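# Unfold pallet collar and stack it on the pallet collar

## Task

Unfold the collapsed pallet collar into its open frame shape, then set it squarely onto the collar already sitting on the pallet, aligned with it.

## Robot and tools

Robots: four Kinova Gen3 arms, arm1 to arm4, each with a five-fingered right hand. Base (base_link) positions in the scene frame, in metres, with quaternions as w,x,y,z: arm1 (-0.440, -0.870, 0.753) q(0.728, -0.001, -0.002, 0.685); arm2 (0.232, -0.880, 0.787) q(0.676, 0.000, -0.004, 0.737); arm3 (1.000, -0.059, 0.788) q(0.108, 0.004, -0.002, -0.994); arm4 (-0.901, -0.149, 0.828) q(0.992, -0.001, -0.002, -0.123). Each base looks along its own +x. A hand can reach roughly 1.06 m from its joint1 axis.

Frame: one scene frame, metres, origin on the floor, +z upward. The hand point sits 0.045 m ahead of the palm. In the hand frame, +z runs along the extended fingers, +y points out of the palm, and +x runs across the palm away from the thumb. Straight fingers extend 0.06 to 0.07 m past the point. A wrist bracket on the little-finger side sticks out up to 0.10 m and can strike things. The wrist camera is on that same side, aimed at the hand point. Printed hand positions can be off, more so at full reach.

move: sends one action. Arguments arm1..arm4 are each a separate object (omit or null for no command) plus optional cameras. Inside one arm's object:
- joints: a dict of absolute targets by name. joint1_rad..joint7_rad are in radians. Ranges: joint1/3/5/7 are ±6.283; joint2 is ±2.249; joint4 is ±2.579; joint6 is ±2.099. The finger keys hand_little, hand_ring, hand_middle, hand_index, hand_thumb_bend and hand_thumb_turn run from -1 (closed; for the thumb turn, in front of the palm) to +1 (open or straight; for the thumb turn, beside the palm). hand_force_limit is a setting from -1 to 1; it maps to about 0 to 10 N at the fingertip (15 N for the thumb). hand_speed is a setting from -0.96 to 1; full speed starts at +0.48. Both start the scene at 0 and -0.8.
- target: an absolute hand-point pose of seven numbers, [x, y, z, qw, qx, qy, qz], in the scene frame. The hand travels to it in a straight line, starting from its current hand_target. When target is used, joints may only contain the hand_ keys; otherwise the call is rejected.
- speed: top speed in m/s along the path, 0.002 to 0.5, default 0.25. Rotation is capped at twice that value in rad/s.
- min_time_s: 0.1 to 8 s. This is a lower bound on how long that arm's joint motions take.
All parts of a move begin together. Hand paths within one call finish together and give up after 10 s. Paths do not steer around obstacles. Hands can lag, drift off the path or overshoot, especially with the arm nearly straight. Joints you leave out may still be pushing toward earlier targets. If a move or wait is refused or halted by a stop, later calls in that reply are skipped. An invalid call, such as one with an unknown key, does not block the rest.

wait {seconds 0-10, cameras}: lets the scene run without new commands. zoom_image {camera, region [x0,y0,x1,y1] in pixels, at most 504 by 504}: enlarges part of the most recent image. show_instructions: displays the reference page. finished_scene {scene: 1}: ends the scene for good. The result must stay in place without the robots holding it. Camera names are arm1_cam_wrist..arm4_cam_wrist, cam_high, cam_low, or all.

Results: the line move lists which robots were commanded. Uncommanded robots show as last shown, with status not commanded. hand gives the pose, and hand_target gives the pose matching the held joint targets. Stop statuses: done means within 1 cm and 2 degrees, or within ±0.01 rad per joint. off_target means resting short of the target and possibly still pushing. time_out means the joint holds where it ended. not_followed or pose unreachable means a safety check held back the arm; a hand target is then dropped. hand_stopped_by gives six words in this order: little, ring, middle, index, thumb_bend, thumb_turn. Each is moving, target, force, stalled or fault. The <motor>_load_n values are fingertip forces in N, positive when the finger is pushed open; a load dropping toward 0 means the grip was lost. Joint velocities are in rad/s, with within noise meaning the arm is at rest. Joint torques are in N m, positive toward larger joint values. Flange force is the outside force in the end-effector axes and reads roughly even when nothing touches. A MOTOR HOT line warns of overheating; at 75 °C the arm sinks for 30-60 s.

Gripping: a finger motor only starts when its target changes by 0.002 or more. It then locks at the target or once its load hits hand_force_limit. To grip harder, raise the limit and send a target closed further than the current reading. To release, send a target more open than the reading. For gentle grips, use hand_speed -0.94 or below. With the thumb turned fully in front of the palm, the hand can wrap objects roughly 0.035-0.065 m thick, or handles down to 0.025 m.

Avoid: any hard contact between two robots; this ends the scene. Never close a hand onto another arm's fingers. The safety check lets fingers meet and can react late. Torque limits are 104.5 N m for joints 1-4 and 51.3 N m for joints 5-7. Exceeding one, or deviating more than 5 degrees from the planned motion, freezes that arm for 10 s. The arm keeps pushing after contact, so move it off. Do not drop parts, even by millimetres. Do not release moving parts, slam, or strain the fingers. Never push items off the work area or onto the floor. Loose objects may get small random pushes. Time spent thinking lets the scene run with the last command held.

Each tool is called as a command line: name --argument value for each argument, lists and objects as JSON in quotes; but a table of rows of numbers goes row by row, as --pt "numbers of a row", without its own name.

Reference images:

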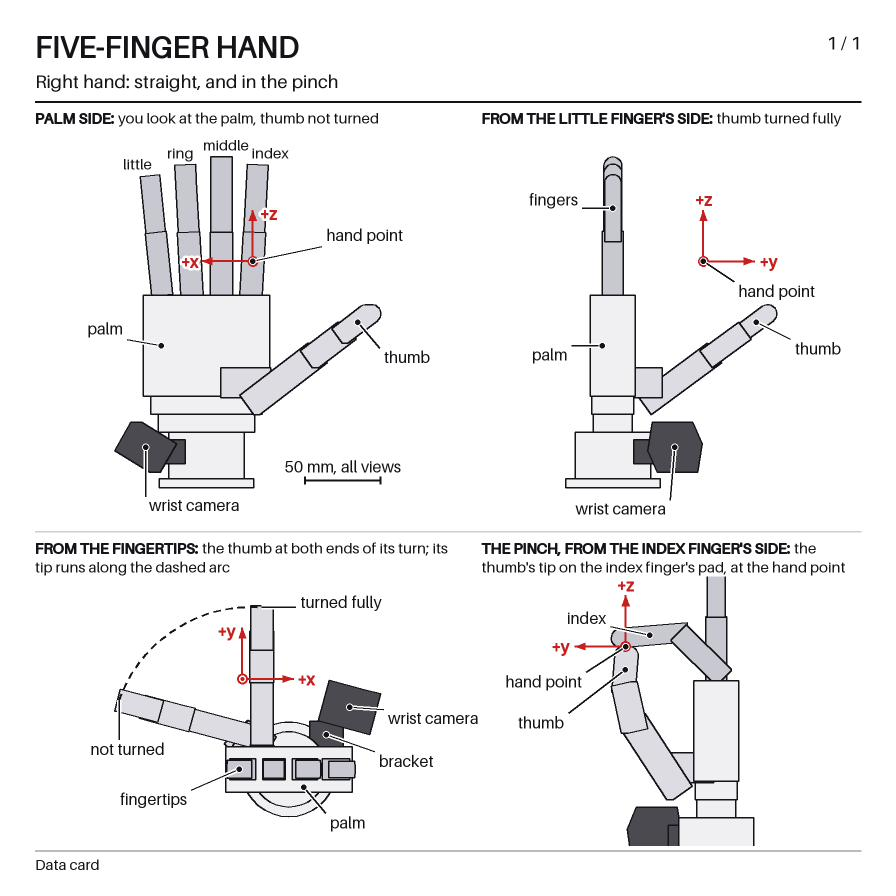

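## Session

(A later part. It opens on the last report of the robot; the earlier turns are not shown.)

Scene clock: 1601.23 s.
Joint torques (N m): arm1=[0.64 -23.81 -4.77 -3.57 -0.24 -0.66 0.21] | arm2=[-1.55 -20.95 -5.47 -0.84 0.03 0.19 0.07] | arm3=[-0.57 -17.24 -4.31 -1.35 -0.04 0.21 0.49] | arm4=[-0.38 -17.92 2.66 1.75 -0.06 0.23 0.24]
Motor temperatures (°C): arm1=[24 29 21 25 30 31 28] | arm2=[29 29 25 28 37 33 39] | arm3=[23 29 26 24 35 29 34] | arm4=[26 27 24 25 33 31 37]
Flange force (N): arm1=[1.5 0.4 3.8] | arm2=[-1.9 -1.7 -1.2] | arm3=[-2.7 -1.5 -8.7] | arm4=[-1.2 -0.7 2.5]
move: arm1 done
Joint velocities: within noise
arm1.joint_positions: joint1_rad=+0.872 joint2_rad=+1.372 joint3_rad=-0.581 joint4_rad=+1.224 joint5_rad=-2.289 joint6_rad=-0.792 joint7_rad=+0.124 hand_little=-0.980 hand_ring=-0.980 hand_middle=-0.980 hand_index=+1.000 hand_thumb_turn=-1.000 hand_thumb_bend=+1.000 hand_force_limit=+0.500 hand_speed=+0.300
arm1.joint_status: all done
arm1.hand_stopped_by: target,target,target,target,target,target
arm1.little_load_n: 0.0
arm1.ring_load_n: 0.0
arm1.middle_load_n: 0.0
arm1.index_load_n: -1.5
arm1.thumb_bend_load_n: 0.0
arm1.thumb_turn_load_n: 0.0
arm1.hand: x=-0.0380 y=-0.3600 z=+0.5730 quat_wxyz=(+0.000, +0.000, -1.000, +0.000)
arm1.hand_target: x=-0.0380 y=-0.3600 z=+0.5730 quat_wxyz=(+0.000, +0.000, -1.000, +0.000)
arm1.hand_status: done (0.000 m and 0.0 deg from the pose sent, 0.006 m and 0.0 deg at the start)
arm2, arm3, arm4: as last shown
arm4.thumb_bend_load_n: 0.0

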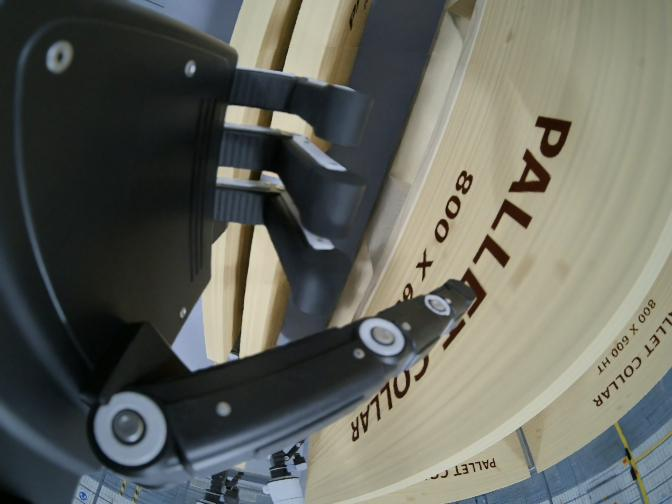

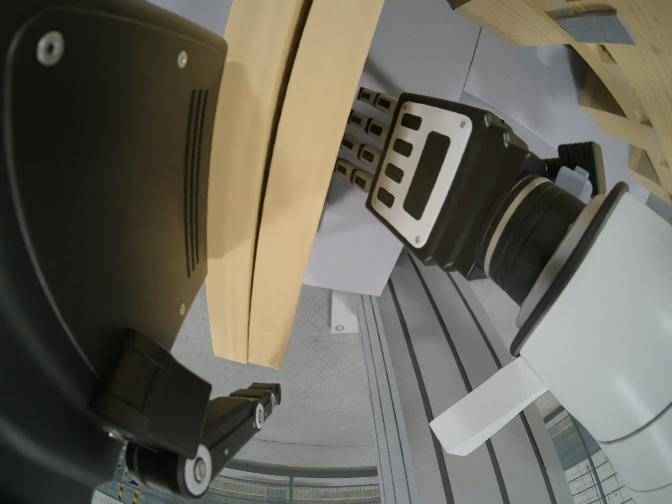

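move --arm1 '{"target": [-0.038, -0.372, 0.573, 0.0, 0.0, 1.0, 0.0], "speed": 0.03}' --cameras '["arm1_cam_wrist", "arm2_cam_wrist"]'

zoom_image --camera "arm1_cam_wrist" --region '[190, 180, 340, 400]'

Scene clock: 1608.37 s.
Joint torques (N m): arm1=[4.83 -21.88 -0.09 -2.39 0.52 -3.28 -0.05] | arm2=[-4.93 -22.04 -9.56 -0.64 -0.77 -1.79 -0.1] | arm3=[-1.27 -16.99 -5.16 -1.32 -0.07 0.27 0.46] | arm4=[-0.42 -17.92 2.61 1.81 -0.09 0.25 0.21]
Motor temperatures (°C): arm1=[24 29 21 25 30 31 28] | arm2=[29 29 25 28 37 33 39] | arm3=[23 29 26 24 35 29 34] | arm4=[26 27 24 25 33 31 37]
Flange force (N): arm1=[4.9 7.1 2.7] | arm2=[-4.1 -8.9 0.1] | arm3=[-2.4 -0.2 -9.8] | arm4=[-1.3 -0.9 2.7]
move: arm1 done
Joint velocities: within noise
arm1.joint_positions: joint1_rad=+0.890 joint2_rad=+1.359 joint3_rad=-0.572 joint4_rad=+1.267 joint5_rad=-2.278 joint6_rad=-0.767 joint7_rad=+0.113 hand_little=-0.980 hand_ring=-0.980 hand_middle=-0.980 hand_index=+0.999 hand_thumb_turn=-1.000 hand_thumb_bend=+1.000 hand_force_limit=+0.500 hand_speed=+0.300
arm1.joint_status: not commanded
arm1.hand_stopped_by: target,target,target,target,target,target
arm1.little_load_n: 0.0
arm1.ring_load_n: 0.0
arm1.middle_load_n: 0.0
arm1.index_load_n: -9.0
arm1.thumb_bend_load_n: 0.0
arm1.thumb_turn_load_n: 0.0
arm1.hand: x=-0.0380 y=-0.3720 z=+0.5730 quat_wxyz=(+0.000, +0.000, -1.000, +0.000)
arm1.hand_target: x=-0.0380 y=-0.3720 z=+0.5730 quat_wxyz=(+0.000, +0.000, -1.000, +0.000)
arm1.hand_status: done (0.000 m and 0.0 deg from the pose sent, 0.012 m and 0.0 deg at the start)
arm2: as last shown
arm2.joint_positions: joint1_rad=+1.145 joint2_rad=+1.670 joint3_rad=-0.865 joint4_rad=+1.134 joint5_rad=+1.327 joint6_rad=+0.900 joint7_rad=+3.117 hand_little=+1.000 hand_ring=+1.000 hand_middle=+1.000 hand_index=+1.000 hand_thumb_turn=+1.000 hand_thumb_bend=+1.000 hand_force_limit=+0.300 hand_speed=+0.300
arm2.thumb_bend_load_n: -0.5
arm2.hand: x=+0.6300 y=-0.3881 z=+0.5060 quat_wxyz=(+0.000, +0.000, +1.000, +0.000)
arm3.joint_positions: joint1_rad=-0.026 joint2_rad=+1.702 joint3_rad=-0.342 joint4_rad=+1.363 joint5_rad=-0.131 joint6_rad=-0.005 joint7_rad=+1.520 hand_little=+1.000 hand_ring=+1.000 hand_middle=+1.000 hand_index=+1.000 hand_thumb_turn=-1.000 hand_thumb_bend=+0.934 hand_force_limit=+0.000 hand_speed=+0.300
arm3.joint_status: not commanded
arm3.hand_stopped_by: target,target,target,target,target,target
arm3.little_load_n: 0.0
arm3.ring_load_n: 0.0
arm3.middle_load_n: -1.5
arm3.index_load_n: 0.0
arm3.thumb_bend_load_n: 0.0
arm3.thumb_turn_load_n: 0.0
arm3.hand: x=+0.6200 y=-0.2960 z=+0.3920 quat_wxyz=(+0.000, +0.000, -0.985, +0.174)
arm3.hand_target: x=+0.6200 y=-0.2960 z=+0.3920 quat_wxyz=(+0.000, +0.000, -0.985, +0.174)
arm3.hand_status: not commanded
arm4.joint_positions: joint1_rad=-0.363 joint2_rad=+1.842 joint3_rad=+0.375 joint4_rad=+1.417 joint5_rad=+0.371 joint6_rad=-0.063 joint7_rad=-2.147 hand_little=+1.000 hand_ring=+1.000 hand_middle=+1.000 hand_index=+1.000 hand_thumb_turn=-1.000 hand_thumb_bend=+1.000 hand_force_limit=+0.000 hand_speed=+0.300
arm4.joint_status: not commanded
arm4.hand_stopped_by: target,target,target,target,target,target
arm4.little_load_n: 0.0
arm4.ring_load_n: 0.0
arm4.middle_load_n: 0.0
arm4.index_load_n: -0.5
arm4.thumb_bend_load_n: 0.0
arm4.thumb_turn_load_n: 0.0
arm4.hand: x=-0.4800 y=-0.2960 z=+0.3920 quat_wxyz=(+0.000, +0.000, -0.985, +0.174)
arm4.hand_target: x=-0.4800 y=-0.2960 z=+0.3920 quat_wxyz=(+0.000, +0.000, -0.985, +0.174)
arm4.hand_status: not commanded

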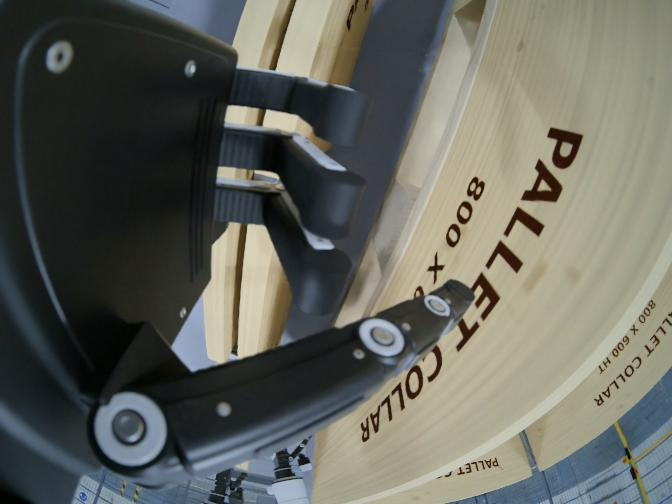

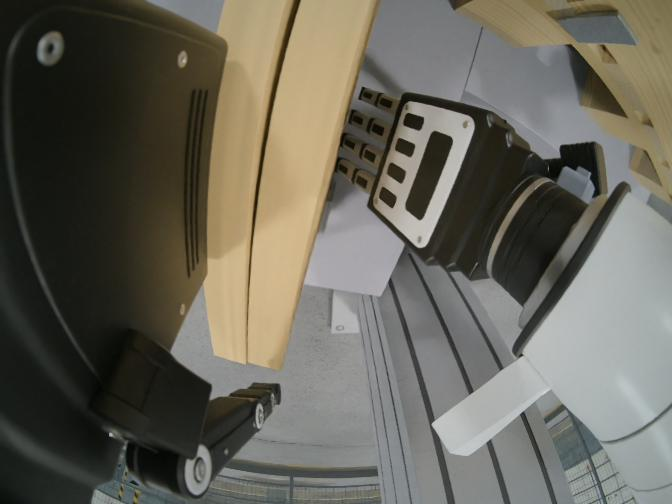

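Scaled by 2.291 from the camera's image (finer frame: 960x720).

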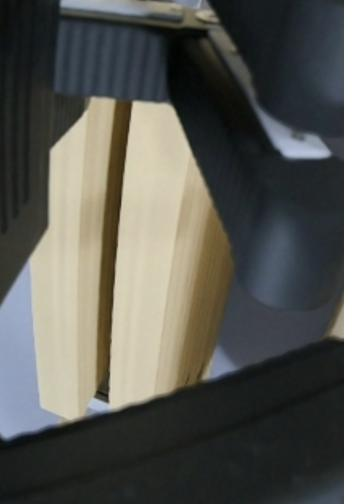

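move --arm1 '{"target": [-0.038, -0.359, 0.573, 0.0, 0.0, 1.0, 0.0], "speed": 0.03}' --arm2 '{"target": [0.63, -0.43, 0.52, 0.0, 0.0, 1.0, 0.0], "speed": 0.1}'

move --arm2 '{"target": [0.55, -0.46, 0.70, 0.0, 0.0, 1.0, 0.0], "speed": 0.25, "joints": {"hand_thumb_turn": -1}}'

move --arm2 '{"target": [0.10, -0.479, 0.68, 0.0, 1.0, 0.0, 0.0], "speed": 0.25}'

move --arm2 '{"target": [0.065, -0.479, 0.605, 0.0, 1.0, 0.0, 0.0], "speed": 0.1}' --cameras '["arm1_cam_wrist", "arm2_cam_wrist", "cam_high"]'

zoom_image --camera "arm1_cam_wrist" --region '[190, 180, 340, 400]'

zoom_image --camera "arm2_cam_wrist" --region '[190, 20, 350, 240]'

zoom_image --camera "cam_high" --region '[290, 160, 370, 220]'

Scene clock: 1619.03 s.
Joint torques (N m): arm1=[0.29 -24.41 -5.42 -4.26 -0.19 -0.01 0.26] | arm2=[-1.39 -20 -5.62 -0.55 -0.02 0.19 0.16] | arm3=[-1.48 -17.76 -5.85 -1.63 -0.07 0.19 0.47] | arm4=[-0.43 -17.91 2.69 1.74 -0.01 0.25 0.21]
Motor temperatures (°C): arm1=[24 29 21 25 30 31 28] | arm2=[29 30 25 28 37 33 39] | arm3=[23 29 26 24 35 29 34] | arm4=[26 27 24 25 33 31 37]
Flange force (N): arm1=[2.0 -1.0 3.7] | arm2=[-1.4 -1.7 -1.3] | arm3=[-2.8 0.8 -9.1] | arm4=[-1.2 -0.8 2.5]
move: arm1 done; arm2 done
Joint velocities: within noise
arm1.joint_positions: joint1_rad=+0.871 joint2_rad=+1.373 joint3_rad=-0.581 joint4_rad=+1.221 joint5_rad=-2.290 joint6_rad=-0.794 joint7_rad=+0.125 hand_little=-0.980 hand_ring=-0.980 hand_middle=-0.980 hand_index=+1.000 hand_thumb_turn=-1.000 hand_thumb_bend=+1.000 hand_force_limit=+0.500 hand_speed=+0.300
arm1.joint_status: not commanded
arm1.hand_stopped_by: target,target,target,target,target,target
arm1.little_load_n: 0.0
arm1.ring_load_n: 0.5
arm1.middle_load_n: 0.0
arm1.index_load_n: 0.0
arm1.thumb_bend_load_n: 0.0
arm1.thumb_turn_load_n: 0.0
arm1.hand: x=-0.0380 y=-0.3590 z=+0.5730 quat_wxyz=(+0.000, +0.000, -1.000, +0.000)
arm1.hand_target: x=-0.0380 y=-0.3590 z=+0.5730 quat_wxyz=(+0.000, +0.000, -1.000, +0.000)
arm1.hand_status: done (0.000 m and 0.0 deg from the pose sent, 0.013 m and 0.0 deg at the start)
arm2.joint_positions: joint1_rad=+1.232 joint2_rad=+1.612 joint3_rad=-0.832 joint4_rad=+1.300 joint5_rad=+1.377 joint6_rad=+0.857 joint7_rad=+3.045 hand_little=+1.000 hand_ring=+1.000 hand_middle=+1.000 hand_index=+1.000 hand_thumb_turn=+1.000 hand_thumb_bend=+1.000 hand_force_limit=+0.300 hand_speed=+0.300
arm2.joint_status: not commanded
arm2.hand_stopped_by: target,target,fault,target,target,target
arm2.little_load_n: 0.0
arm2.ring_load_n: 0.0
arm2.middle_load_n: 0.0
arm2.index_load_n: 0.0
arm2.thumb_bend_load_n: 0.0
arm2.thumb_turn_load_n: 0.0
arm2.hand: x=+0.6300 y=-0.4300 z=+0.5200 quat_wxyz=(+0.000, +0.000, +1.000, +0.000)
arm2.hand_target: x=+0.6300 y=-0.4300 z=+0.5200 quat_wxyz=(+0.000, +0.000, +1.000, +0.000)
arm2.hand_status: done (0.000 m and 0.0 deg from the pose sent, 0.044 m and 0.0 deg at the start)
arm3, arm4: as last shown
arm3.middle_load_n: -3.0
arm3.index_load_n: 0.5
arm4.index_load_n: 0.0
pictures: none

Scene clock: 1620.40 s.
Joint torques (N m): arm1=[0.2 -24.32 -5.32 -4.22 -0.21 -0.04 0.24] | arm2=[-1.58 -17.04 -6.15 -1.23 -0.06 0.26 0.11] | arm3=[-1.5 -17.76 -5.88 -1.65 -0.09 0.17 0.46] | arm4=[-0.41 -17.92 2.59 1.72 -0.03 0.24 0.25]
Motor temperatures (°C): arm1=[24 29 21 25 30 31 28] | arm2=[29 30 25 28 37 33 39] | arm3=[23 29 26 24 35 29 34] | arm4=[26 27 24 25 33 31 37]
Flange force (N): arm1=[1.8 -1.1 3.5] | arm2=[-2.2 -2.2 -1.6] | arm3=[-2.7 0.9 -9.2] | arm4=[-1.0 -0.7 2.4]
move: arm2 done
Joint velocities: within noise
arm1, arm3, arm4: as last shown
arm1.ring_load_n: 0.0
arm2.joint_positions: joint1_rad=+1.293 joint2_rad=+1.227 joint3_rad=-0.970 joint4_rad=+1.776 joint5_rad=+1.286 joint6_rad=+0.944 joint7_rad=+2.774 hand_little=+1.000 hand_ring=+1.000 hand_middle=+1.000 hand_index=+1.000 hand_thumb_turn=-1.000 hand_thumb_bend=+1.000 hand_force_limit=+0.300 hand_speed=+0.300
arm2.joint_status: all done
arm2.hand_stopped_by: target,target,fault,target,target,target
arm2.little_load_n: 0.0
arm2.ring_load_n: 0.0
arm2.middle_load_n: 0.0
arm2.index_load_n: 0.0
arm2.thumb_bend_load_n: 0.0
arm2.thumb_turn_load_n: 0.0
arm2.hand: x=+0.5500 y=-0.4600 z=+0.7000 quat_wxyz=(+0.000, +0.000, +1.000, +0.000)
arm2.hand_target: x=+0.5500 y=-0.4600 z=+0.7000 quat_wxyz=(+0.000, +0.000, +1.000, +0.000)
arm2.hand_status: done (0.000 m and 0.0 deg from the pose sent, 0.199 m and 0.0 deg at the start)
arm3.index_load_n: 0.0
pictures: none

Scene clock: 1627.27 s.
Joint torques (N m): arm1=[0.16 -24.36 -5.51 -4.23 -0.18 -0.02 0.23] | arm2=[-1.23 -17.16 -7.21 -0.29 -0.07 0.22 0.14] | arm3=[-1.53 -17.78 -5.9 -1.6 -0.07 0.17 0.45] | arm4=[-0.45 -17.87 2.69 1.76 -0.06 0.23 0.2]
Motor temperatures (°C): arm1=[24 29 21 25 30 31 28] | arm2=[29 29 25 28 37 33 39] | arm3=[23 29 26 24 35 29 34] | arm4=[26 27 24 25 33 31 37]
Flange force (N): arm1=[1.8 -1.2 3.6] | arm2=[2.6 -0.4 -1.3] | arm3=[-2.6 0.9 -9.0] | arm4=[-1.4 -0.9 2.5]
move: arm2 done
Joint velocities: within noise
arm1, arm3, arm4: as last shown
arm2.joint_positions: joint1_rad=+0.475 joint2_rad=+1.403 joint3_rad=-1.157 joint4_rad=+1.724 joint5_rad=+1.448 joint6_rad=+1.138 joint7_rad=+5.010 hand_little=+1.000 hand_ring=+1.000 hand_middle=+1.000 hand_index=+1.000 hand_thumb_turn=-1.000 hand_thumb_bend=+1.000 hand_force_limit=+0.300 hand_speed=+0.300
arm2.joint_status: not commanded
arm2.hand_stopped_by: target,target,fault,target,target,target
arm2.little_load_n: 0.0
arm2.ring_load_n: 0.0
arm2.middle_load_n: 0.0
arm2.index_load_n: 0.0
arm2.thumb_bend_load_n: 0.0
arm2.thumb_turn_load_n: 0.0
arm2.hand: x=+0.1000 y=-0.4790 z=+0.6800 quat_wxyz=(+0.000, -1.000, +0.000, +0.000)
arm2.hand_target: x=+0.1000 y=-0.4790 z=+0.6800 quat_wxyz=(+0.000, -1.000, +0.000, +0.000)
arm2.hand_status: done (0.000 m and 0.0 deg from the pose sent, 0.451 m and 180.0 deg at the start)
pictures: none

Scene clock: 1628.63 s.
Joint torques (N m): arm1=[0.22 -24.23 -5.35 -4.28 -0.3 -0.04 0.23] | arm2=[-1.31 -17.74 -7.1 0.64 -0.09 0.16 0.13] | arm3=[-1.53 -17.79 -5.86 -1.6 -0.08 0.17 0.45] | arm4=[-0.42 -17.87 2.7 1.68 -0.06 0.23 0.25]
Motor temperatures (°C): arm1=[24 29 21 25 30 31 28] | arm2=[29 29 25 28 37 33 39] | arm3=[23 29 26 24 35 29 34] | arm4=[26 27 24 25 33 31 37]
Flange force (N): arm1=[2.2 -1.5 3.3] | arm2=[2.7 -0.9 -1.0] | arm3=[-2.6 0.9 -9.0] | arm4=[-1.1 -0.8 2.3]
move: arm2 done
Joint velocities: within noise
arm1, arm3, arm4: as last shown
arm2.joint_positions: joint1_rad=+0.370 joint2_rad=+1.543 joint3_rad=-1.082 joint4_rad=+1.632 joint5_rad=+1.564 joint6_rad=+1.078 joint7_rad=+4.944 hand_little=+1.000 hand_ring=+1.000 hand_middle=+1.000 hand_index=+1.000 hand_thumb_turn=-1.000 hand_thumb_bend=+1.000 hand_force_limit=+0.300 hand_speed=+0.300
arm2.joint_status: not commanded
arm2.hand_stopped_by: target,target,fault,target,target,target
arm2.little_load_n: 0.0
arm2.ring_load_n: 0.0
arm2.middle_load_n: 0.0
arm2.index_load_n: 0.0
arm2.thumb_bend_load_n: 0.0
arm2.thumb_turn_load_n: 0.0
arm2.hand: x=+0.0650 y=-0.4790 z=+0.6050 quat_wxyz=(+0.000, -1.000, +0.000, +0.000)
arm2.hand_target: x=+0.0650 y=-0.4790 z=+0.6050 quat_wxyz=(+0.000, -1.000, +0.000, +0.000)
arm2.hand_status: done (0.000 m and 0.0 deg from the pose sent, 0.083 m and 0.0 deg at the start)
arm3.thumb_turn_load_n: 0.5

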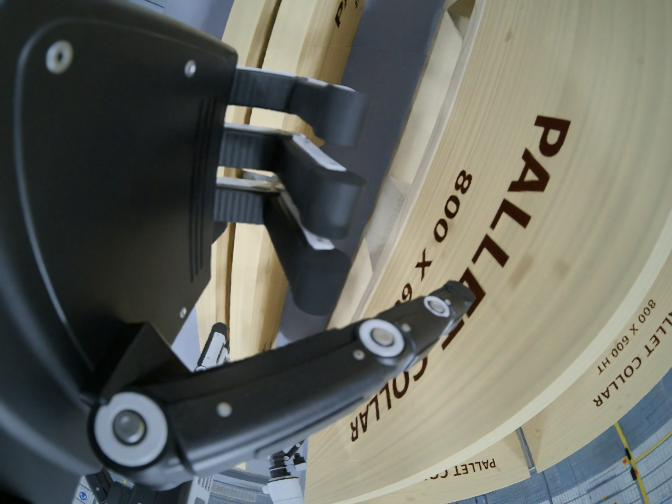

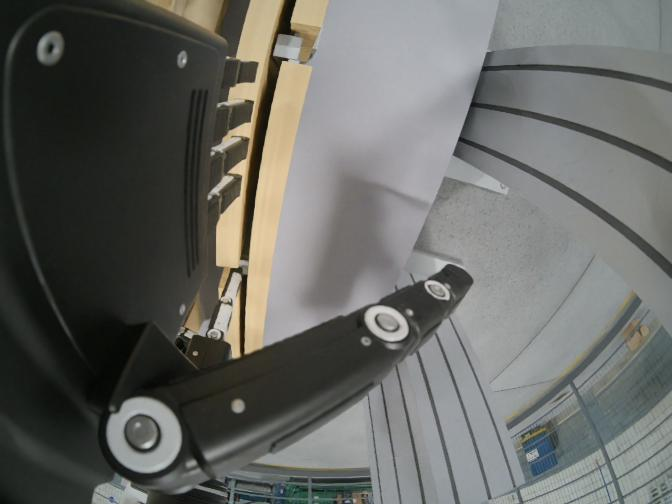

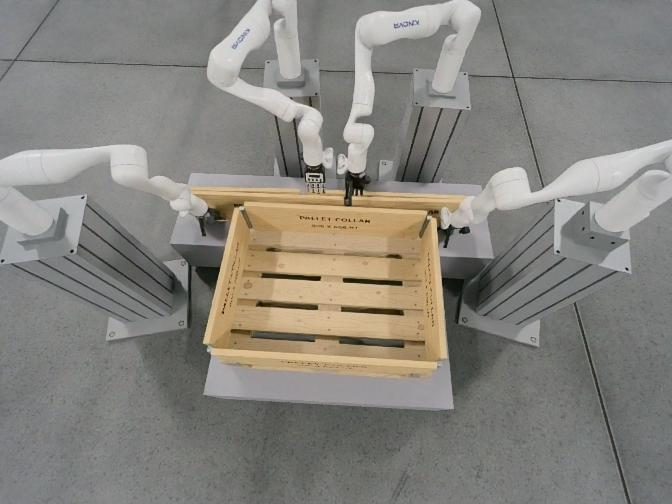

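Scaled by 2.291 from the camera's image (finer frame: 960x720).

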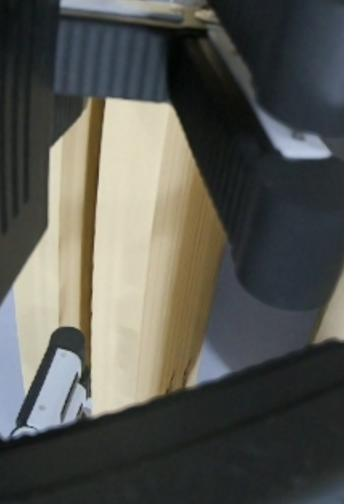

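Scaled by 2.291 from the camera's image (finer frame: 960x720).

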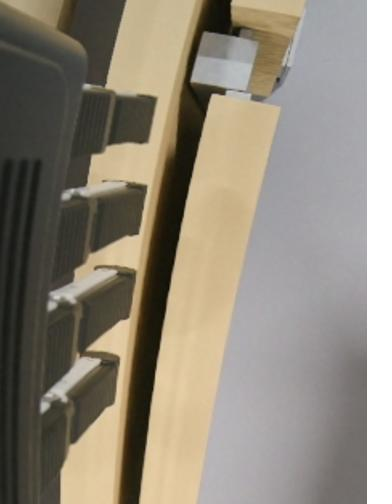

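Scaled by 6.300.

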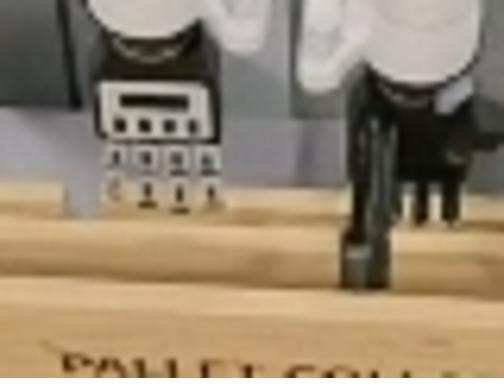

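move --arm2 '{"target": [0.20, -0.52, 0.66, 0.0, -0.7071, -0.7071, 0.0], "speed": 0.2, "joints": {"hand_index": -1, "hand_ring": -1, "hand_speed": -0.3, "hand_force_limit": 0.3, "hand_thumb_turn": 1}}'

move --arm2 '{"target": [0.222, -0.508, 0.60, 0.0, -0.7071, -0.7071, 0.0], "speed": 0.1}' --cameras '["arm2_cam_wrist", "cam_high", "arm1_cam_wrist"]'

zoom_image --camera "cam_high" --region '[280, 160, 360, 220]'

zoom_image --camera "arm2_cam_wrist" --region '[190, 20, 400, 240]'

Scene clock: 1666.17 s.
Joint torques (N m): arm1=[0.2 -24.28 -5.49 -4.19 -0.17 -0.07 0.25] | arm2=[-1.4 -15.87 -5.01 0.26 0.01 0.25 0.12] | arm3=[-1.49 -17.75 -5.88 -1.61 -0.08 0.17 0.47] | arm4=[-0.44 -17.89 2.63 1.78 -0.04 0.28 0.23]
Motor temperatures (°C): arm1=[24 29 21 25 30 31 28] | arm2=[29 29 25 28 37 33 39] | arm3=[23 29 26 24 35 29 34] | arm4=[26 27 24 25 33 31 37]
Flange force (N): arm1=[1.9 -1.2 3.5] | arm2=[1.9 3.2 -1.6] | arm3=[-2.6 0.8 -9.1] | arm4=[-1.1 -0.9 2.6]
move: arm2 done
Joint velocities: arm1=[within noise] | arm2=[-0.005 -0.005 0.01 0 -0.004 -0.01 -0.001] | arm3=[within noise] | arm4=[within noise]
arm1, arm3, arm4: as last shown
arm2.joint_positions: joint1_rad=+0.359 joint2_rad=+1.228 joint3_rad=-0.834 joint4_rad=+1.984 joint5_rad=+1.517 joint6_rad=+0.776 joint7_rad=+6.284 hand_little=+1.000 hand_ring=-1.000 hand_middle=+1.000 hand_index=-1.000 hand_thumb_turn=+1.000 hand_thumb_bend=+1.000 hand_force_limit=+0.300 hand_speed=-0.300
arm2.joint_status: all done
arm2.hand_stopped_by: target,target,fault,target,target,target
arm2.little_load_n: 0.0
arm2.ring_load_n: 0.0
arm2.middle_load_n: 0.0
arm2.index_load_n: 0.0
arm2.thumb_bend_load_n: 0.0
arm2.thumb_turn_load_n: 0.0
arm2.hand: x=+0.1999 y=-0.5204 z=+0.6598 quat_wxyz=(+0.006, -0.709, -0.705, -0.010)
arm2.hand_target: x=+0.1999 y=-0.5204 z=+0.6598 quat_wxyz=(+0.006, -0.709, -0.705, -0.010)
arm2.hand_status: done (0.000 m and 1.4 deg from the pose sent, 0.151 m and 90.0 deg at the start; a joint's target at an end of its range on 65 of 178 steps)
arm3.thumb_turn_load_n: 0.0
pictures: none

Scene clock: 1668.80 s.
Joint torques (N m): arm1=[0.16 -24.3 -5.41 -4.22 -0.23 -0.02 0.29] | arm2=[-1.56 -16.72 -2.6 0.42 -0.12 0.42 0.14] | arm3=[-1.51 -17.78 -5.88 -1.64 -0.06 0.16 0.45] | arm4=[-0.44 -17.89 2.66 1.75 -0.02 0.25 0.21]
Motor temperatures (°C): arm1=[24 29 21 25 30 31 28] | arm2=[29 29 25 28 37 33 39] | arm3=[23 29 26 24 35 29 34] | arm4=[26 27 24 25 33 31 37]
Flange force (N): arm1=[2.0 -1.2 3.5] | arm2=[1.2 3.2 -1.8] | arm3=[-2.7 0.9 -9.1] | arm4=[-1.2 -0.8 2.5]
move: arm2 done
Joint velocities: arm1=[within noise] | arm2=[-0.007 -0.004 0.01 -0.001 -0.004 -0.01 0] | arm3=[within noise] | arm4=[within noise]
arm1, arm3, arm4: as last shown
arm1.little_load_n: 0.5
arm2.joint_positions: joint1_rad=+0.184 joint2_rad=+1.235 joint3_rad=-0.458 joint4_rad=+1.905 joint5_rad=+1.513 joint6_rad=+0.430 joint7_rad=+6.284 hand_little=+1.000 hand_ring=-1.000 hand_middle=+1.000 hand_index=-1.000 hand_thumb_turn=+1.000 hand_thumb_bend=+1.000 hand_force_limit=+0.300 hand_speed=-0.300
arm2.joint_status: not commanded
arm2.hand_stopped_by: target,target,fault,target,target,target
arm2.little_load_n: 0.0
arm2.ring_load_n: 0.0
arm2.middle_load_n: 0.0
arm2.index_load_n: 0.0
arm2.thumb_bend_load_n: 0.0
arm2.thumb_turn_load_n: 0.0
arm2.hand: x=+0.2220 y=-0.5084 z=+0.5999 quat_wxyz=(+0.005, -0.708, -0.706, -0.006)
arm2.hand_target: x=+0.2219 y=-0.5084 z=+0.5999 quat_wxyz=(+0.005, -0.708, -0.706, -0.006)
arm2.hand_status: done (0.000 m and 0.9 deg from the pose sent, 0.065 m and 1.4 deg at the start; a joint's target at an end of its range on 79 of 79 steps)
pictures: arm1_cam_wrist, arm2_cam_wrist, cam_high

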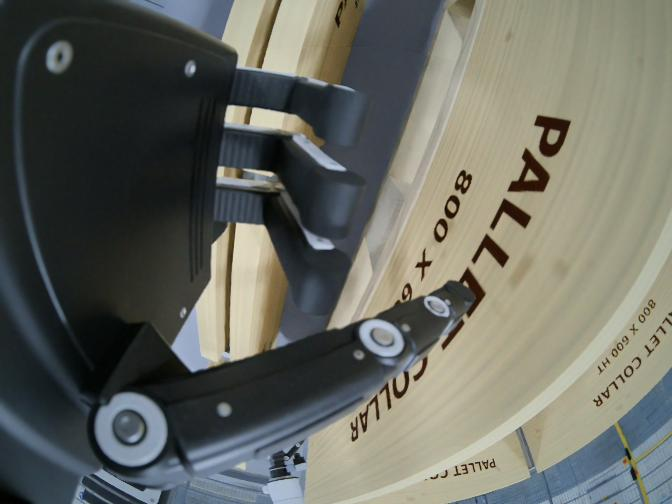

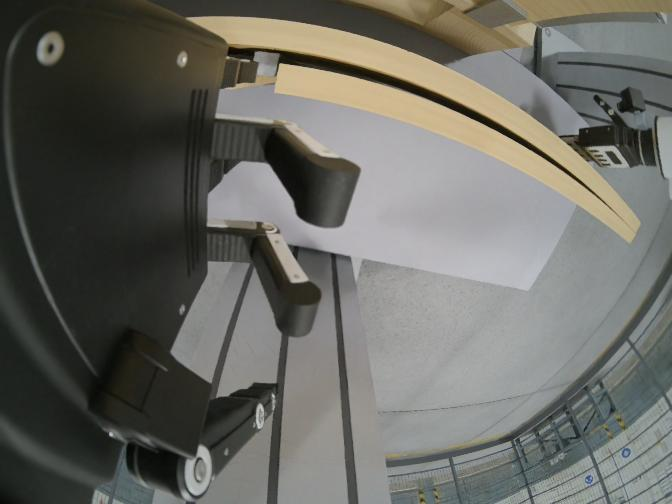

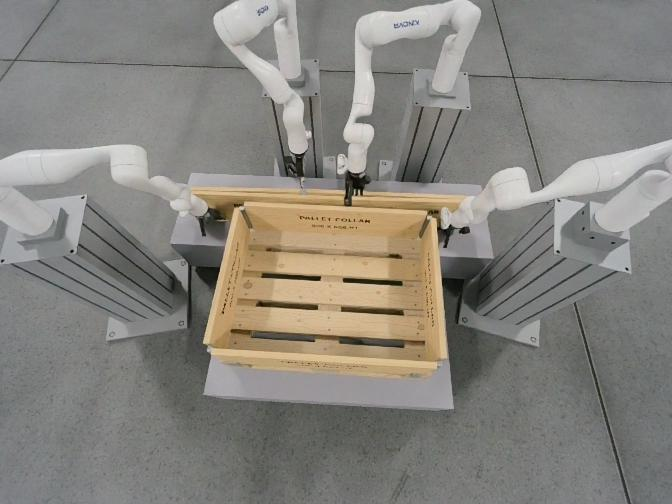

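Scaled by 6.300.

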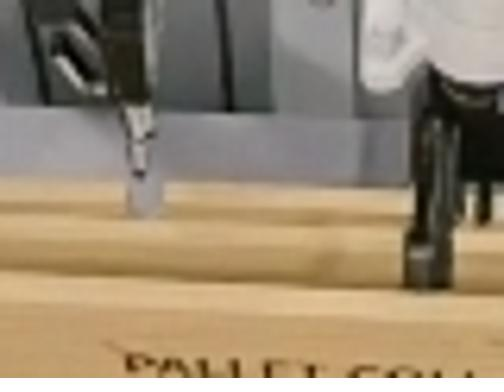

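Scaled by 2.291 from the camera's image (finer frame: 960x720).

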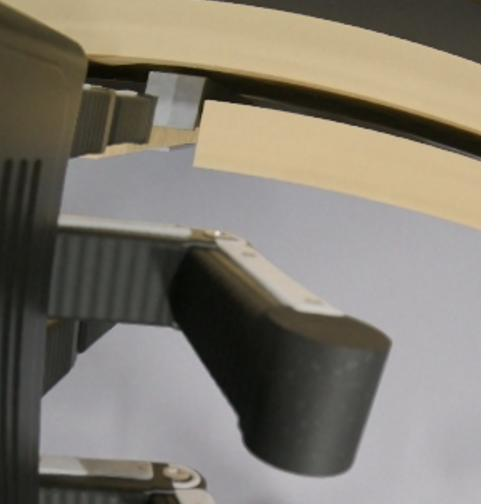

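move --arm2 '{"target": [0.23, -0.56, 0.76, 0.0, -0.7071, -0.7071, 0.0], "speed": 0.2}'

move --arm2 '{"joints": {"joint7_rad": 0.0}}'

move --arm2 '{"target": [0.222, -0.508, 0.60, 0.0, 0.7071, 0.7071, 0.0], "speed": 0.15}' --cameras '["arm2_cam_wrist", "cam_high"]'

zoom_image --camera "cam_high" --region '[280, 160, 360, 220]'

zoom_image --camera "arm2_cam_wrist" --region '[190, 20, 400, 240]'

Scene clock: 1680.57 s.
Joint torques (N m): arm1=[0.07 -24.35 -5.41 -4.12 -0.24 -0.01 0.24] | arm2=[-1.43 -13.66 -6.73 0.18 -0.09 0.34 0.1] | arm3=[-1.52 -17.77 -5.85 -1.62 -0.08 0.15 0.44] | arm4=[-0.36 -17.87 2.67 1.75 -0.03 0.26 0.23]
Motor temperatures (°C): arm1=[24 29 21 25 30 31 28] | arm2=[29 29 25 28 37 33 39] | arm3=[23 29 26 24 35 29 34] | arm4=[26 27 24 25 33 31 37]
Flange force (N): arm1=[1.4 -0.9 3.6] | arm2=[1.8 3.7 -1.5] | arm3=[-2.6 0.9 -9.1] | arm4=[-1.1 -0.7 2.4]
move: arm2 done
Joint velocities: arm1=[within noise] | arm2=[0 0.007 -0.007 -0.001 0.003 0.011 0] | arm3=[within noise] | arm4=[within noise]
arm1, arm3, arm4: as last shown
arm1.little_load_n: 0.0
arm2.joint_positions: joint1_rad=+0.691 joint2_rad=+1.535 joint3_rad=-1.615 joint4_rad=+2.156 joint5_rad=+1.533 joint6_rad=+1.600 joint7_rad=+6.284 hand_little=+1.000 hand_ring=-1.000 hand_middle=+1.000 hand_index=-1.000 hand_thumb_turn=+1.000 hand_thumb_bend=+1.000 hand_force_limit=+0.300 hand_speed=-0.300
arm2.joint_status: not commanded
arm2.hand_stopped_by: target,target,fault,target,target,target
arm2.little_load_n: 0.0
arm2.ring_load_n: 0.0
arm2.middle_load_n: 0.0
arm2.index_load_n: 0.0
arm2.thumb_bend_load_n: 0.0
arm2.thumb_turn_load_n: 0.0
arm2.hand: x=+0.2296 y=-0.5606 z=+0.7600 quat_wxyz=(+0.002, -0.713, -0.701, -0.014)
arm2.hand_target: x=+0.2296 y=-0.5606 z=+0.7600 quat_wxyz=(+0.002, -0.713, -0.701, -0.014)
arm2.hand_status: done (0.001 m and 1.9 deg from the pose sent, 0.168 m and 0.9 deg at the start; a joint's target at an end of its range on 139 of 139 steps)
pictures: none

Scene clock: 1686.27 s.
Joint torques (N m): arm1=[0.16 -24.36 -5.39 -4.16 -0.2 -0.02 0.24] | arm2=[-1.44 -13.8 -6.85 0.24 -0.04 0.34 0.13] | arm3=[-1.51 -17.77 -5.89 -1.6 -0.06 0.15 0.44] | arm4=[-0.54 -17.86 2.65 1.74 -0.07 0.25 0.22]
Motor temperatures (°C): arm1=[24 29 21 25 30 31 28] | arm2=[29 29 25 28 37 33 39] | arm3=[23 29 26 24 35 29 33] | arm4=[26 27 24 25 33 31 37]
Flange force (N): arm1=[1.6 -0.9 3.6] | arm2=[1.9 3.6 -1.1] | arm3=[-2.5 0.9 -9.0] | arm4=[-1.4 -1.1 2.5]
move: arm2 done
Joint velocities: within noise
arm1: as last shown
arm1.ring_load_n: 0.5
arm2.joint_positions: joint1_rad=+0.691 joint2_rad=+1.536 joint3_rad=-1.615 joint4_rad=+2.156 joint5_rad=+1.533 joint6_rad=+1.600 joint7_rad=+0.000 hand_little=+1.000 hand_ring=-1.000 hand_middle=+1.000 hand_index=-1.000 hand_thumb_turn=+1.000 hand_thumb_bend=+1.000 hand_force_limit=+0.300 hand_speed=-0.300
arm2.joint_status: all done
arm2.hand_stopped_by: target,target,fault,target,target,target
arm2.little_load_n: 0.0
arm2.ring_load_n: 0.0
arm2.middle_load_n: 0.0
arm2.index_load_n: 0.0
arm2.thumb_bend_load_n: -0.5
arm2.thumb_turn_load_n: 0.0
arm2.hand: x=+0.2295 y=-0.5606 z=+0.7600 quat_wxyz=(-0.002, +0.713, +0.701, +0.014)
arm2.hand_target: x=+0.2295 y=-0.5606 z=+0.7600 quat_wxyz=(-0.002, +0.713, +0.701, +0.014)
arm2.hand_status: not commanded
arm3.joint_positions: joint1_rad=-0.026 joint2_rad=+1.702 joint3_rad=-0.342 joint4_rad=+1.363 joint5_rad=-0.131 joint6_rad=-0.005 joint7_rad=+1.520 hand_little=+1.000 hand_ring=+1.000 hand_middle=+1.000 hand_index=+1.000 hand_thumb_turn=-1.000 hand_thumb_bend=+0.934 hand_force_limit=+0.000 hand_speed=+0.300
arm3.joint_status: not commanded
arm3.hand_stopped_by: target,target,target,target,target,target
arm3.little_load_n: 0.0
arm3.ring_load_n: 0.0
arm3.middle_load_n: -3.0
arm3.index_load_n: 0.0
arm3.thumb_bend_load_n: -0.5
arm3.thumb_turn_load_n: 0.0
arm3.hand: x=+0.6200 y=-0.2960 z=+0.3920 quat_wxyz=(+0.000, +0.000, -0.985, +0.174)
arm3.hand_target: x=+0.6200 y=-0.2960 z=+0.3920 quat_wxyz=(+0.000, +0.000, -0.985, +0.174)
arm3.hand_status: not commanded
arm4.joint_positions: joint1_rad=-0.363 joint2_rad=+1.842 joint3_rad=+0.375 joint4_rad=+1.417 joint5_rad=+0.371 joint6_rad=-0.063 joint7_rad=-2.147 hand_little=+1.000 hand_ring=+1.000 hand_middle=+1.000 hand_index=+1.000 hand_thumb_turn=-1.000 hand_thumb_bend=+1.000 hand_force_limit=+0.000 hand_speed=+0.300
arm4.joint_status: not commanded
arm4.hand_stopped_by: target,target,target,target,target,target
arm4.little_load_n: 0.0
arm4.ring_load_n: 0.0
arm4.middle_load_n: 0.0
arm4.index_load_n: 0.0
arm4.thumb_bend_load_n: 0.0
arm4.thumb_turn_load_n: 0.0
arm4.hand: x=-0.4800 y=-0.2960 z=+0.3920 quat_wxyz=(+0.000, +0.000, -0.985, +0.174)
arm4.hand_target: x=-0.4800 y=-0.2960 z=+0.3920 quat_wxyz=(+0.000, +0.000, -0.985, +0.174)
arm4.hand_status: not commanded
pictures: none

Scene clock: 1687.93 s.
Joint torques (N m): arm1=[0.14 -24.34 -5.35 -4.19 -0.15 0 0.27] | arm2=[-1.32 -14.75 -7.37 3.02 -0.09 0.22 0.15] | arm3=[-1.52 -17.77 -5.86 -1.6 -0.08 0.16 0.46] | arm4=[-0.47 -17.9 2.6 1.77 -0.06 0.28 0.24]
Motor temperatures (°C): arm1=[24 29 21 25 30 31 28] | arm2=[29 29 25 28 37 33 39] | arm3=[23 29 26 24 35 29 33] | arm4=[26 27 24 25 33 31 37]
Flange force (N): arm1=[1.6 -0.9 3.5] | arm2=[1.4 3.3 -0.3] | arm3=[-2.6 0.9 -9.0] | arm4=[-1.1 -1.0 2.6]
move: arm2 done
Joint velocities: within noise
arm1.joint_positions: joint1_rad=+0.871 joint2_rad=+1.373 joint3_rad=-0.581 joint4_rad=+1.221 joint5_rad=-2.290 joint6_rad=-0.794 joint7_rad=+0.125 hand_little=-0.980 hand_ring=-0.980 hand_middle=-0.980 hand_index=+1.000 hand_thumb_turn=-1.000 hand_thumb_bend=+1.000 hand_force_limit=+0.500 hand_speed=+0.300
arm1.joint_status: not commanded
arm1.hand_stopped_by: target,target,target,target,target,target
arm1.little_load_n: 0.0
arm1.ring_load_n: 0.0
arm1.middle_load_n: 0.5
arm1.index_load_n: 0.5
arm1.thumb_bend_load_n: 0.0
arm1.thumb_turn_load_n: 0.0
arm1.hand: x=-0.0380 y=-0.3590 z=+0.5730 quat_wxyz=(+0.000, +0.000, -1.000, +0.000)
arm1.hand_target: x=-0.0380 y=-0.3590 z=+0.5730 quat_wxyz=(+0.000, +0.000, -1.000, +0.000)
arm1.hand_status: not commanded
arm2.joint_positions: joint1_rad=+0.666 joint2_rad=+1.813 joint3_rad=-1.358 joint4_rad=+1.872 joint5_rad=+1.860 joint6_rad=+1.443 joint7_rad=+0.234 hand_little=+1.000 hand_ring=-1.000 hand_middle=+1.000 hand_index=-1.000 hand_thumb_turn=+1.000 hand_thumb_bend=+1.000 hand_force_limit=+0.300 hand_speed=-0.300
arm2.joint_status: not commanded
arm2.hand_stopped_by: target,target,fault,target,target,target
arm2.little_load_n: 0.0
arm2.ring_load_n: 0.0
arm2.middle_load_n: 0.0
arm2.index_load_n: 0.0
arm2.thumb_bend_load_n: 0.0
arm2.thumb_turn_load_n: 0.0
arm2.hand: x=+0.2220 y=-0.5080 z=+0.6000 quat_wxyz=(+0.000, +0.707, +0.707, +0.000)
arm2.hand_target: x=+0.2220 y=-0.5080 z=+0.6000 quat_wxyz=(+0.000, +0.707, +0.707, +0.000)
arm2.hand_status: done (0.000 m and 0.0 deg from the pose sent, 0.169 m and 1.9 deg at the start)
arm3, arm4: as last shown
arm3.thumb_bend_load_n: 0.0

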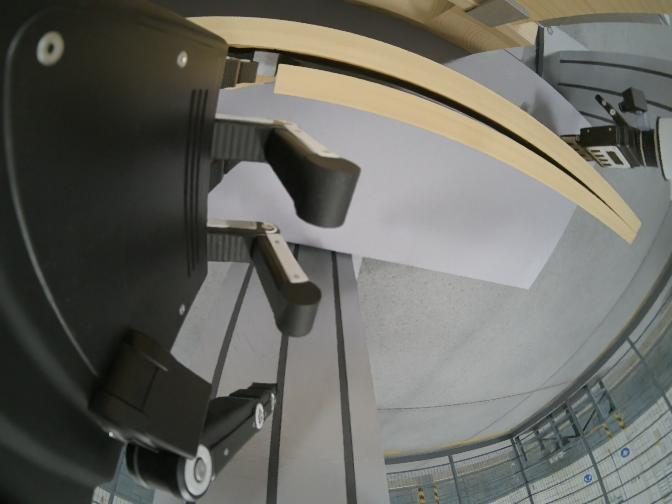

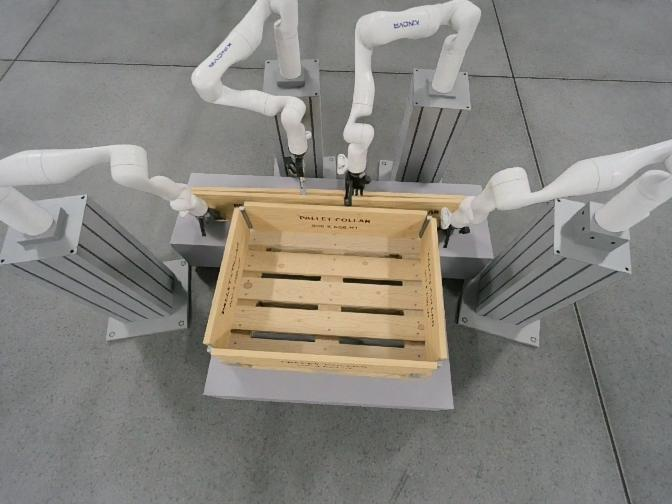

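Scaled by 6.300.

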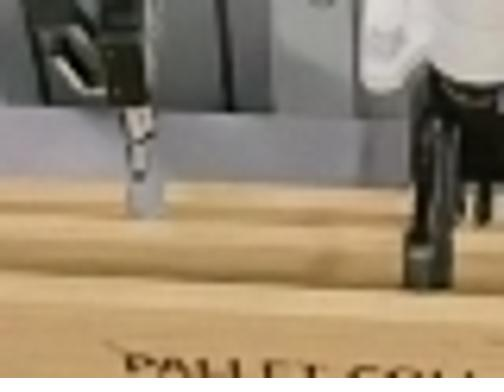

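Scaled by 2.291 from the camera's image (finer frame: 960x720).

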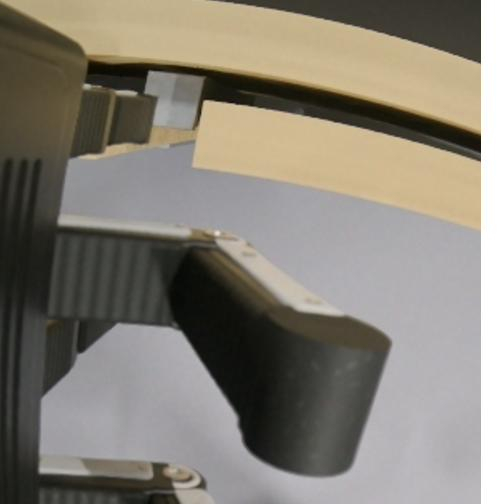

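move --arm2 '{"target": [0.218, -0.508, 0.576, 0.0, 0.7071, 0.7071, 0.0], "speed": 0.05}' --cameras '["arm2_cam_wrist"]'

zoom_image --camera "arm2_cam_wrist" --region '[190, 20, 400, 240]'

Scene clock: 1724.97 s.
Joint torques (N m): arm1=[0.23 -24.32 -5.44 -4.15 -0.24 0 0.25] | arm2=[-1.38 -14.69 -7.21 3.39 -0.11 0.28 0.14] | arm3=[-1.52 -17.78 -5.87 -1.62 -0.09 0.18 0.44] | arm4=[-0.38 -17.92 2.65 1.7 -0.04 0.24 0.23]
Motor temperatures (°C): arm1=[24 29 21 25 30 31 28] | arm2=[29 29 25 28 37 33 39] | arm3=[23 30 25 24 35 29 33] | arm4=[26 27 24 25 33 31 37]
Flange force (N): arm1=[1.7 -0.8 3.6] | arm2=[1.5 3.4 -0.1] | arm3=[-2.7 0.9 -9.1] | arm4=[-1.0 -0.7 2.4]
move: arm2 done
Joint velocities: within noise
arm1, arm3, arm4: as last shown
arm1.index_load_n: 0.0
arm1.thumb_turn_load_n: 0.5
arm2.joint_positions: joint1_rad=+0.656 joint2_rad=+1.853 joint3_rad=-1.327 joint4_rad=+1.839 joint5_rad=+1.904 joint6_rad=+1.417 joint7_rad=+0.241 hand_little=+1.000 hand_ring=-1.000 hand_middle=+1.000 hand_index=-1.000 hand_thumb_turn=+1.000 hand_thumb_bend=+1.000 hand_force_limit=+0.300 hand_speed=-0.300
arm2.joint_status: not commanded
arm2.hand_stopped_by: target,target,fault,target,target,target
arm2.little_load_n: 0.0
arm2.ring_load_n: 0.0
arm2.middle_load_n: 0.0
arm2.index_load_n: 0.0
arm2.thumb_bend_load_n: 0.0
arm2.thumb_turn_load_n: 0.0
arm2.hand: x=+0.2180 y=-0.5080 z=+0.5760 quat_wxyz=(+0.000, +0.707, +0.707, +0.000)
arm2.hand_target: x=+0.2180 y=-0.5080 z=+0.5760 quat_wxyz=(+0.000, +0.707, +0.707, +0.000)
arm2.hand_status: done (0.000 m and 0.0 deg from the pose sent, 0.024 m and 0.0 deg at the start)

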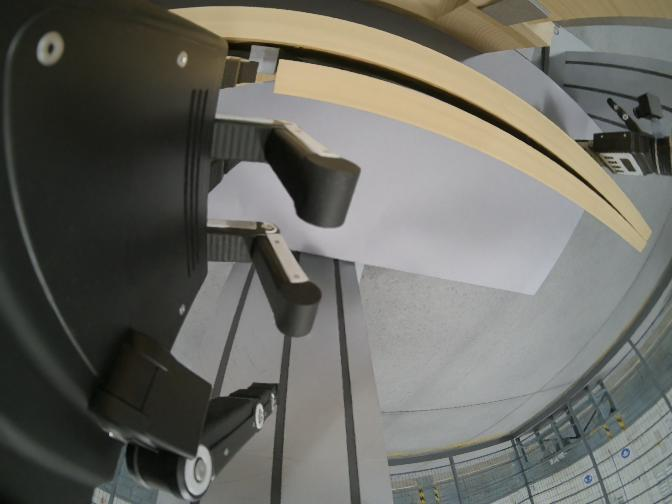

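Scaled by 2.291 from the camera's image (finer frame: 960x720).

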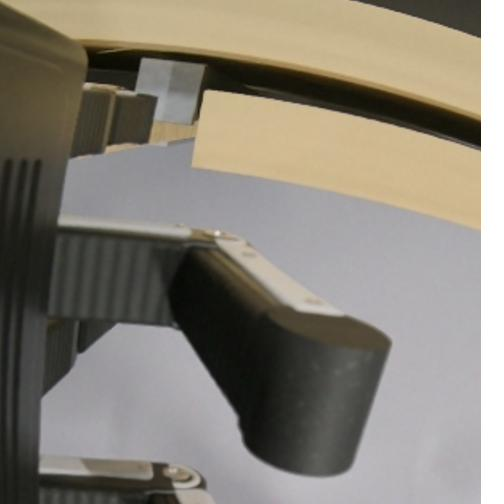

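move --arm2 '{"target": [0.218, -0.508, 0.567, 0.0, 0.7071, 0.7071, 0.0], "speed": 0.03}'

move --arm2 '{"target": [0.218, -0.496, 0.564, 0.0, 0.7071, 0.7071, 0.0], "speed": 0.03}' --arm1 '{"target": [-0.038, -0.368, 0.573, 0.0, 0.0, 1.0, 0.0], "speed": 0.03}' --cameras '["arm2_cam_wrist", "arm1_cam_wrist", "cam_high"]'

zoom_image --camera "arm2_cam_wrist" --region '[190, 20, 400, 240]'

Scene clock: 1730.90 s.
Joint torques (N m): arm1=[0.22 -24.27 -5.43 -4.16 -0.18 -0.07 0.21] | arm2=[-1.35 -14.74 -7.26 3.53 -0.05 0.25 0.12] | arm3=[-1.52 -17.77 -5.87 -1.62 -0.08 0.17 0.45] | arm4=[-0.4 -17.9 2.62 1.73 -0.05 0.23 0.22]
Motor temperatures (°C): arm1=[24 29 21 25 30 31 28] | arm2=[29 29 25 28 37 33 39] | arm3=[23 30 25 24 35 29 33] | arm4=[26 27 24 25 33 31 37]
Flange force (N): arm1=[1.7 -1.0 3.5] | arm2=[1.7 3.4 0.1] | arm3=[-2.7 0.9 -9.1] | arm4=[-1.1 -0.8 2.5]
move: arm2 done
Joint velocities: within noise
arm1, arm3, arm4: as last shown
arm1.thumb_turn_load_n: 0.0
arm2.joint_positions: joint1_rad=+0.655 joint2_rad=+1.867 joint3_rad=-1.315 joint4_rad=+1.826 joint5_rad=+1.920 joint6_rad=+1.407 joint7_rad=+0.246 hand_little=+1.000 hand_ring=-1.000 hand_middle=+1.000 hand_index=-1.000 hand_thumb_turn=+1.000 hand_thumb_bend=+1.000 hand_force_limit=+0.300 hand_speed=-0.300
arm2.joint_status: not commanded
arm2.hand_stopped_by: target,target,fault,target,target,target
arm2.little_load_n: 0.0
arm2.ring_load_n: 0.0
arm2.middle_load_n: 0.0
arm2.index_load_n: 0.0
arm2.thumb_bend_load_n: 0.0
arm2.thumb_turn_load_n: 0.0
arm2.hand: x=+0.2180 y=-0.5080 z=+0.5670 quat_wxyz=(+0.000, +0.707, +0.707, +0.000)
arm2.hand_target: x=+0.2180 y=-0.5080 z=+0.5670 quat_wxyz=(+0.000, +0.707, +0.707, +0.000)
arm2.hand_status: done (0.000 m and 0.0 deg from the pose sent, 0.009 m and 0.0 deg at the start)
pictures: none

Scene clock: 1731.87 s.
Joint torques (N m): arm1=[0.69 -23.86 -4.85 -3.79 -0.17 -0.49 0.2] | arm2=[-1.3 -15.07 -7.43 3.5 -0.11 0.29 0.09] | arm3=[-1.27 -17.05 -5.2 -1.47 -0.07 0.19 0.47] | arm4=[-0.42 -17.87 2.62 1.69 -0.06 0.23 0.21]
Motor temperatures (°C): arm1=[24 29 21 25 30 31 28] | arm2=[29 29 25 28 37 33 39] | arm3=[23 30 25 24 35 29 33] | arm4=[26 27 24 25 33 31 37]
Flange force (N): arm1=[2.0 -0.1 3.8] | arm2=[1.7 3.3 0.4] | arm3=[-2.6 -0.1 -10.1] | arm4=[-1.0 -0.9 2.3]
move: arm1 done; arm2 done
Joint velocities: within noise
arm1.joint_positions: joint1_rad=+0.884 joint2_rad=+1.363 joint3_rad=-0.575 joint4_rad=+1.253 joint5_rad=-2.282 joint6_rad=-0.775 joint7_rad=+0.117 hand_little=-0.980 hand_ring=-0.980 hand_middle=-0.980 hand_index=+1.000 hand_thumb_turn=-1.000 hand_thumb_bend=+1.000 hand_force_limit=+0.500 hand_speed=+0.300
arm1.joint_status: not commanded
arm1.hand_stopped_by: target,target,target,target,target,target
arm1.little_load_n: 0.0
arm1.ring_load_n: 0.0
arm1.middle_load_n: 0.0
arm1.index_load_n: -1.5
arm1.thumb_bend_load_n: 0.0
arm1.thumb_turn_load_n: 0.0
arm1.hand: x=-0.0380 y=-0.3680 z=+0.5730 quat_wxyz=(+0.000, +0.000, -1.000, +0.000)
arm1.hand_target: x=-0.0380 y=-0.3680 z=+0.5730 quat_wxyz=(+0.000, +0.000, -1.000, +0.000)
arm1.hand_status: done (0.000 m and 0.0 deg from the pose sent, 0.009 m and 0.0 deg at the start)
arm2.joint_positions: joint1_rad=+0.646 joint2_rad=+1.867 joint3_rad=-1.320 joint4_rad=+1.783 joint5_rad=+1.911 joint6_rad=+1.396 joint7_rad=+0.279 hand_little=+1.000 hand_ring=-1.000 hand_middle=+1.000 hand_index=-1.000 hand_thumb_turn=+1.000 hand_thumb_bend=+1.000 hand_force_limit=+0.300 hand_speed=-0.300
arm2.joint_status: not commanded
arm2.hand_stopped_by: target,target,fault,target,target,target
arm2.little_load_n: 0.0
arm2.ring_load_n: 0.0
arm2.middle_load_n: 0.0
arm2.index_load_n: 0.0
arm2.thumb_bend_load_n: 0.0
arm2.thumb_turn_load_n: 0.0
arm2.hand: x=+0.2180 y=-0.4960 z=+0.5640 quat_wxyz=(+0.000, +0.707, +0.707, +0.000)
arm2.hand_target: x=+0.2180 y=-0.4960 z=+0.5640 quat_wxyz=(+0.000, +0.707, +0.707, +0.000)
arm2.hand_status: done (0.000 m and 0.0 deg from the pose sent, 0.012 m and 0.0 deg at the start)
arm3, arm4: as last shown
arm3.middle_load_n: -1.5
pictures: arm1_cam_wrist, arm2_cam_wrist, cam_high

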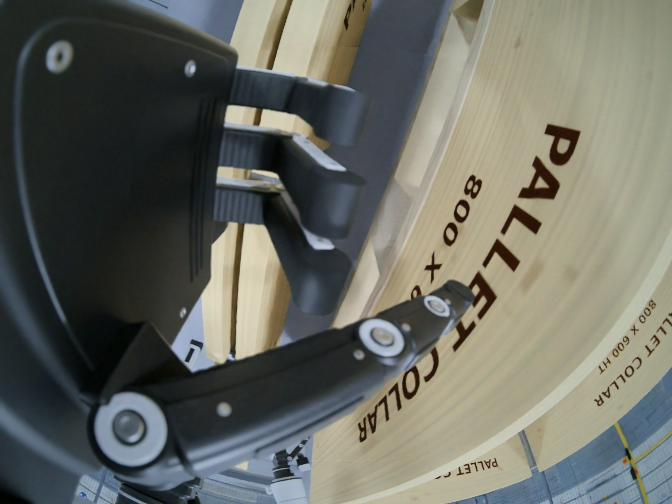

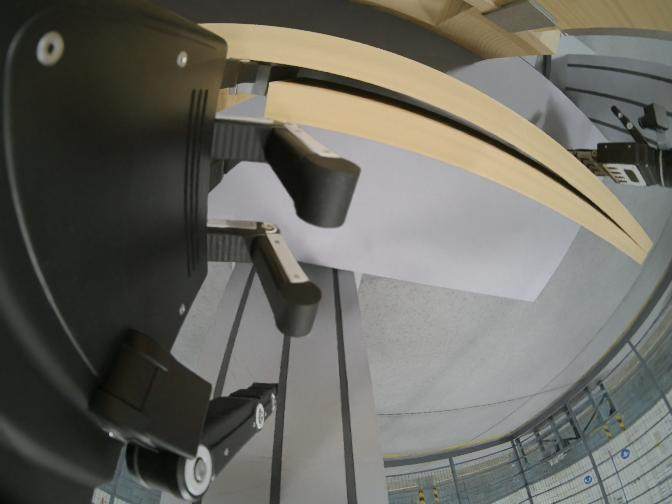

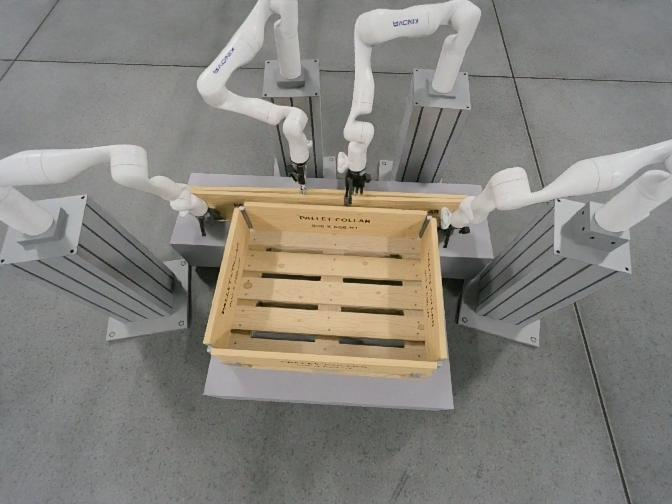

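Scaled by 2.291 from the camera's image (finer frame: 960x720).

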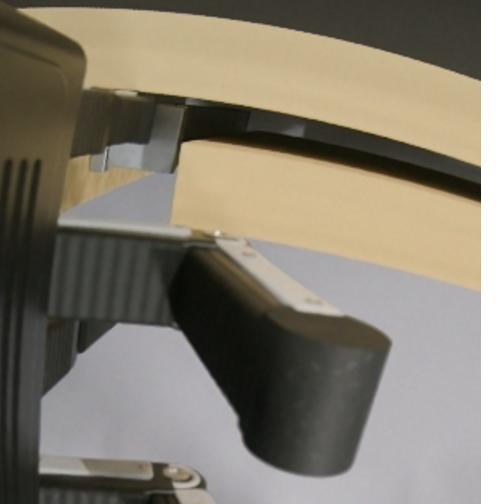

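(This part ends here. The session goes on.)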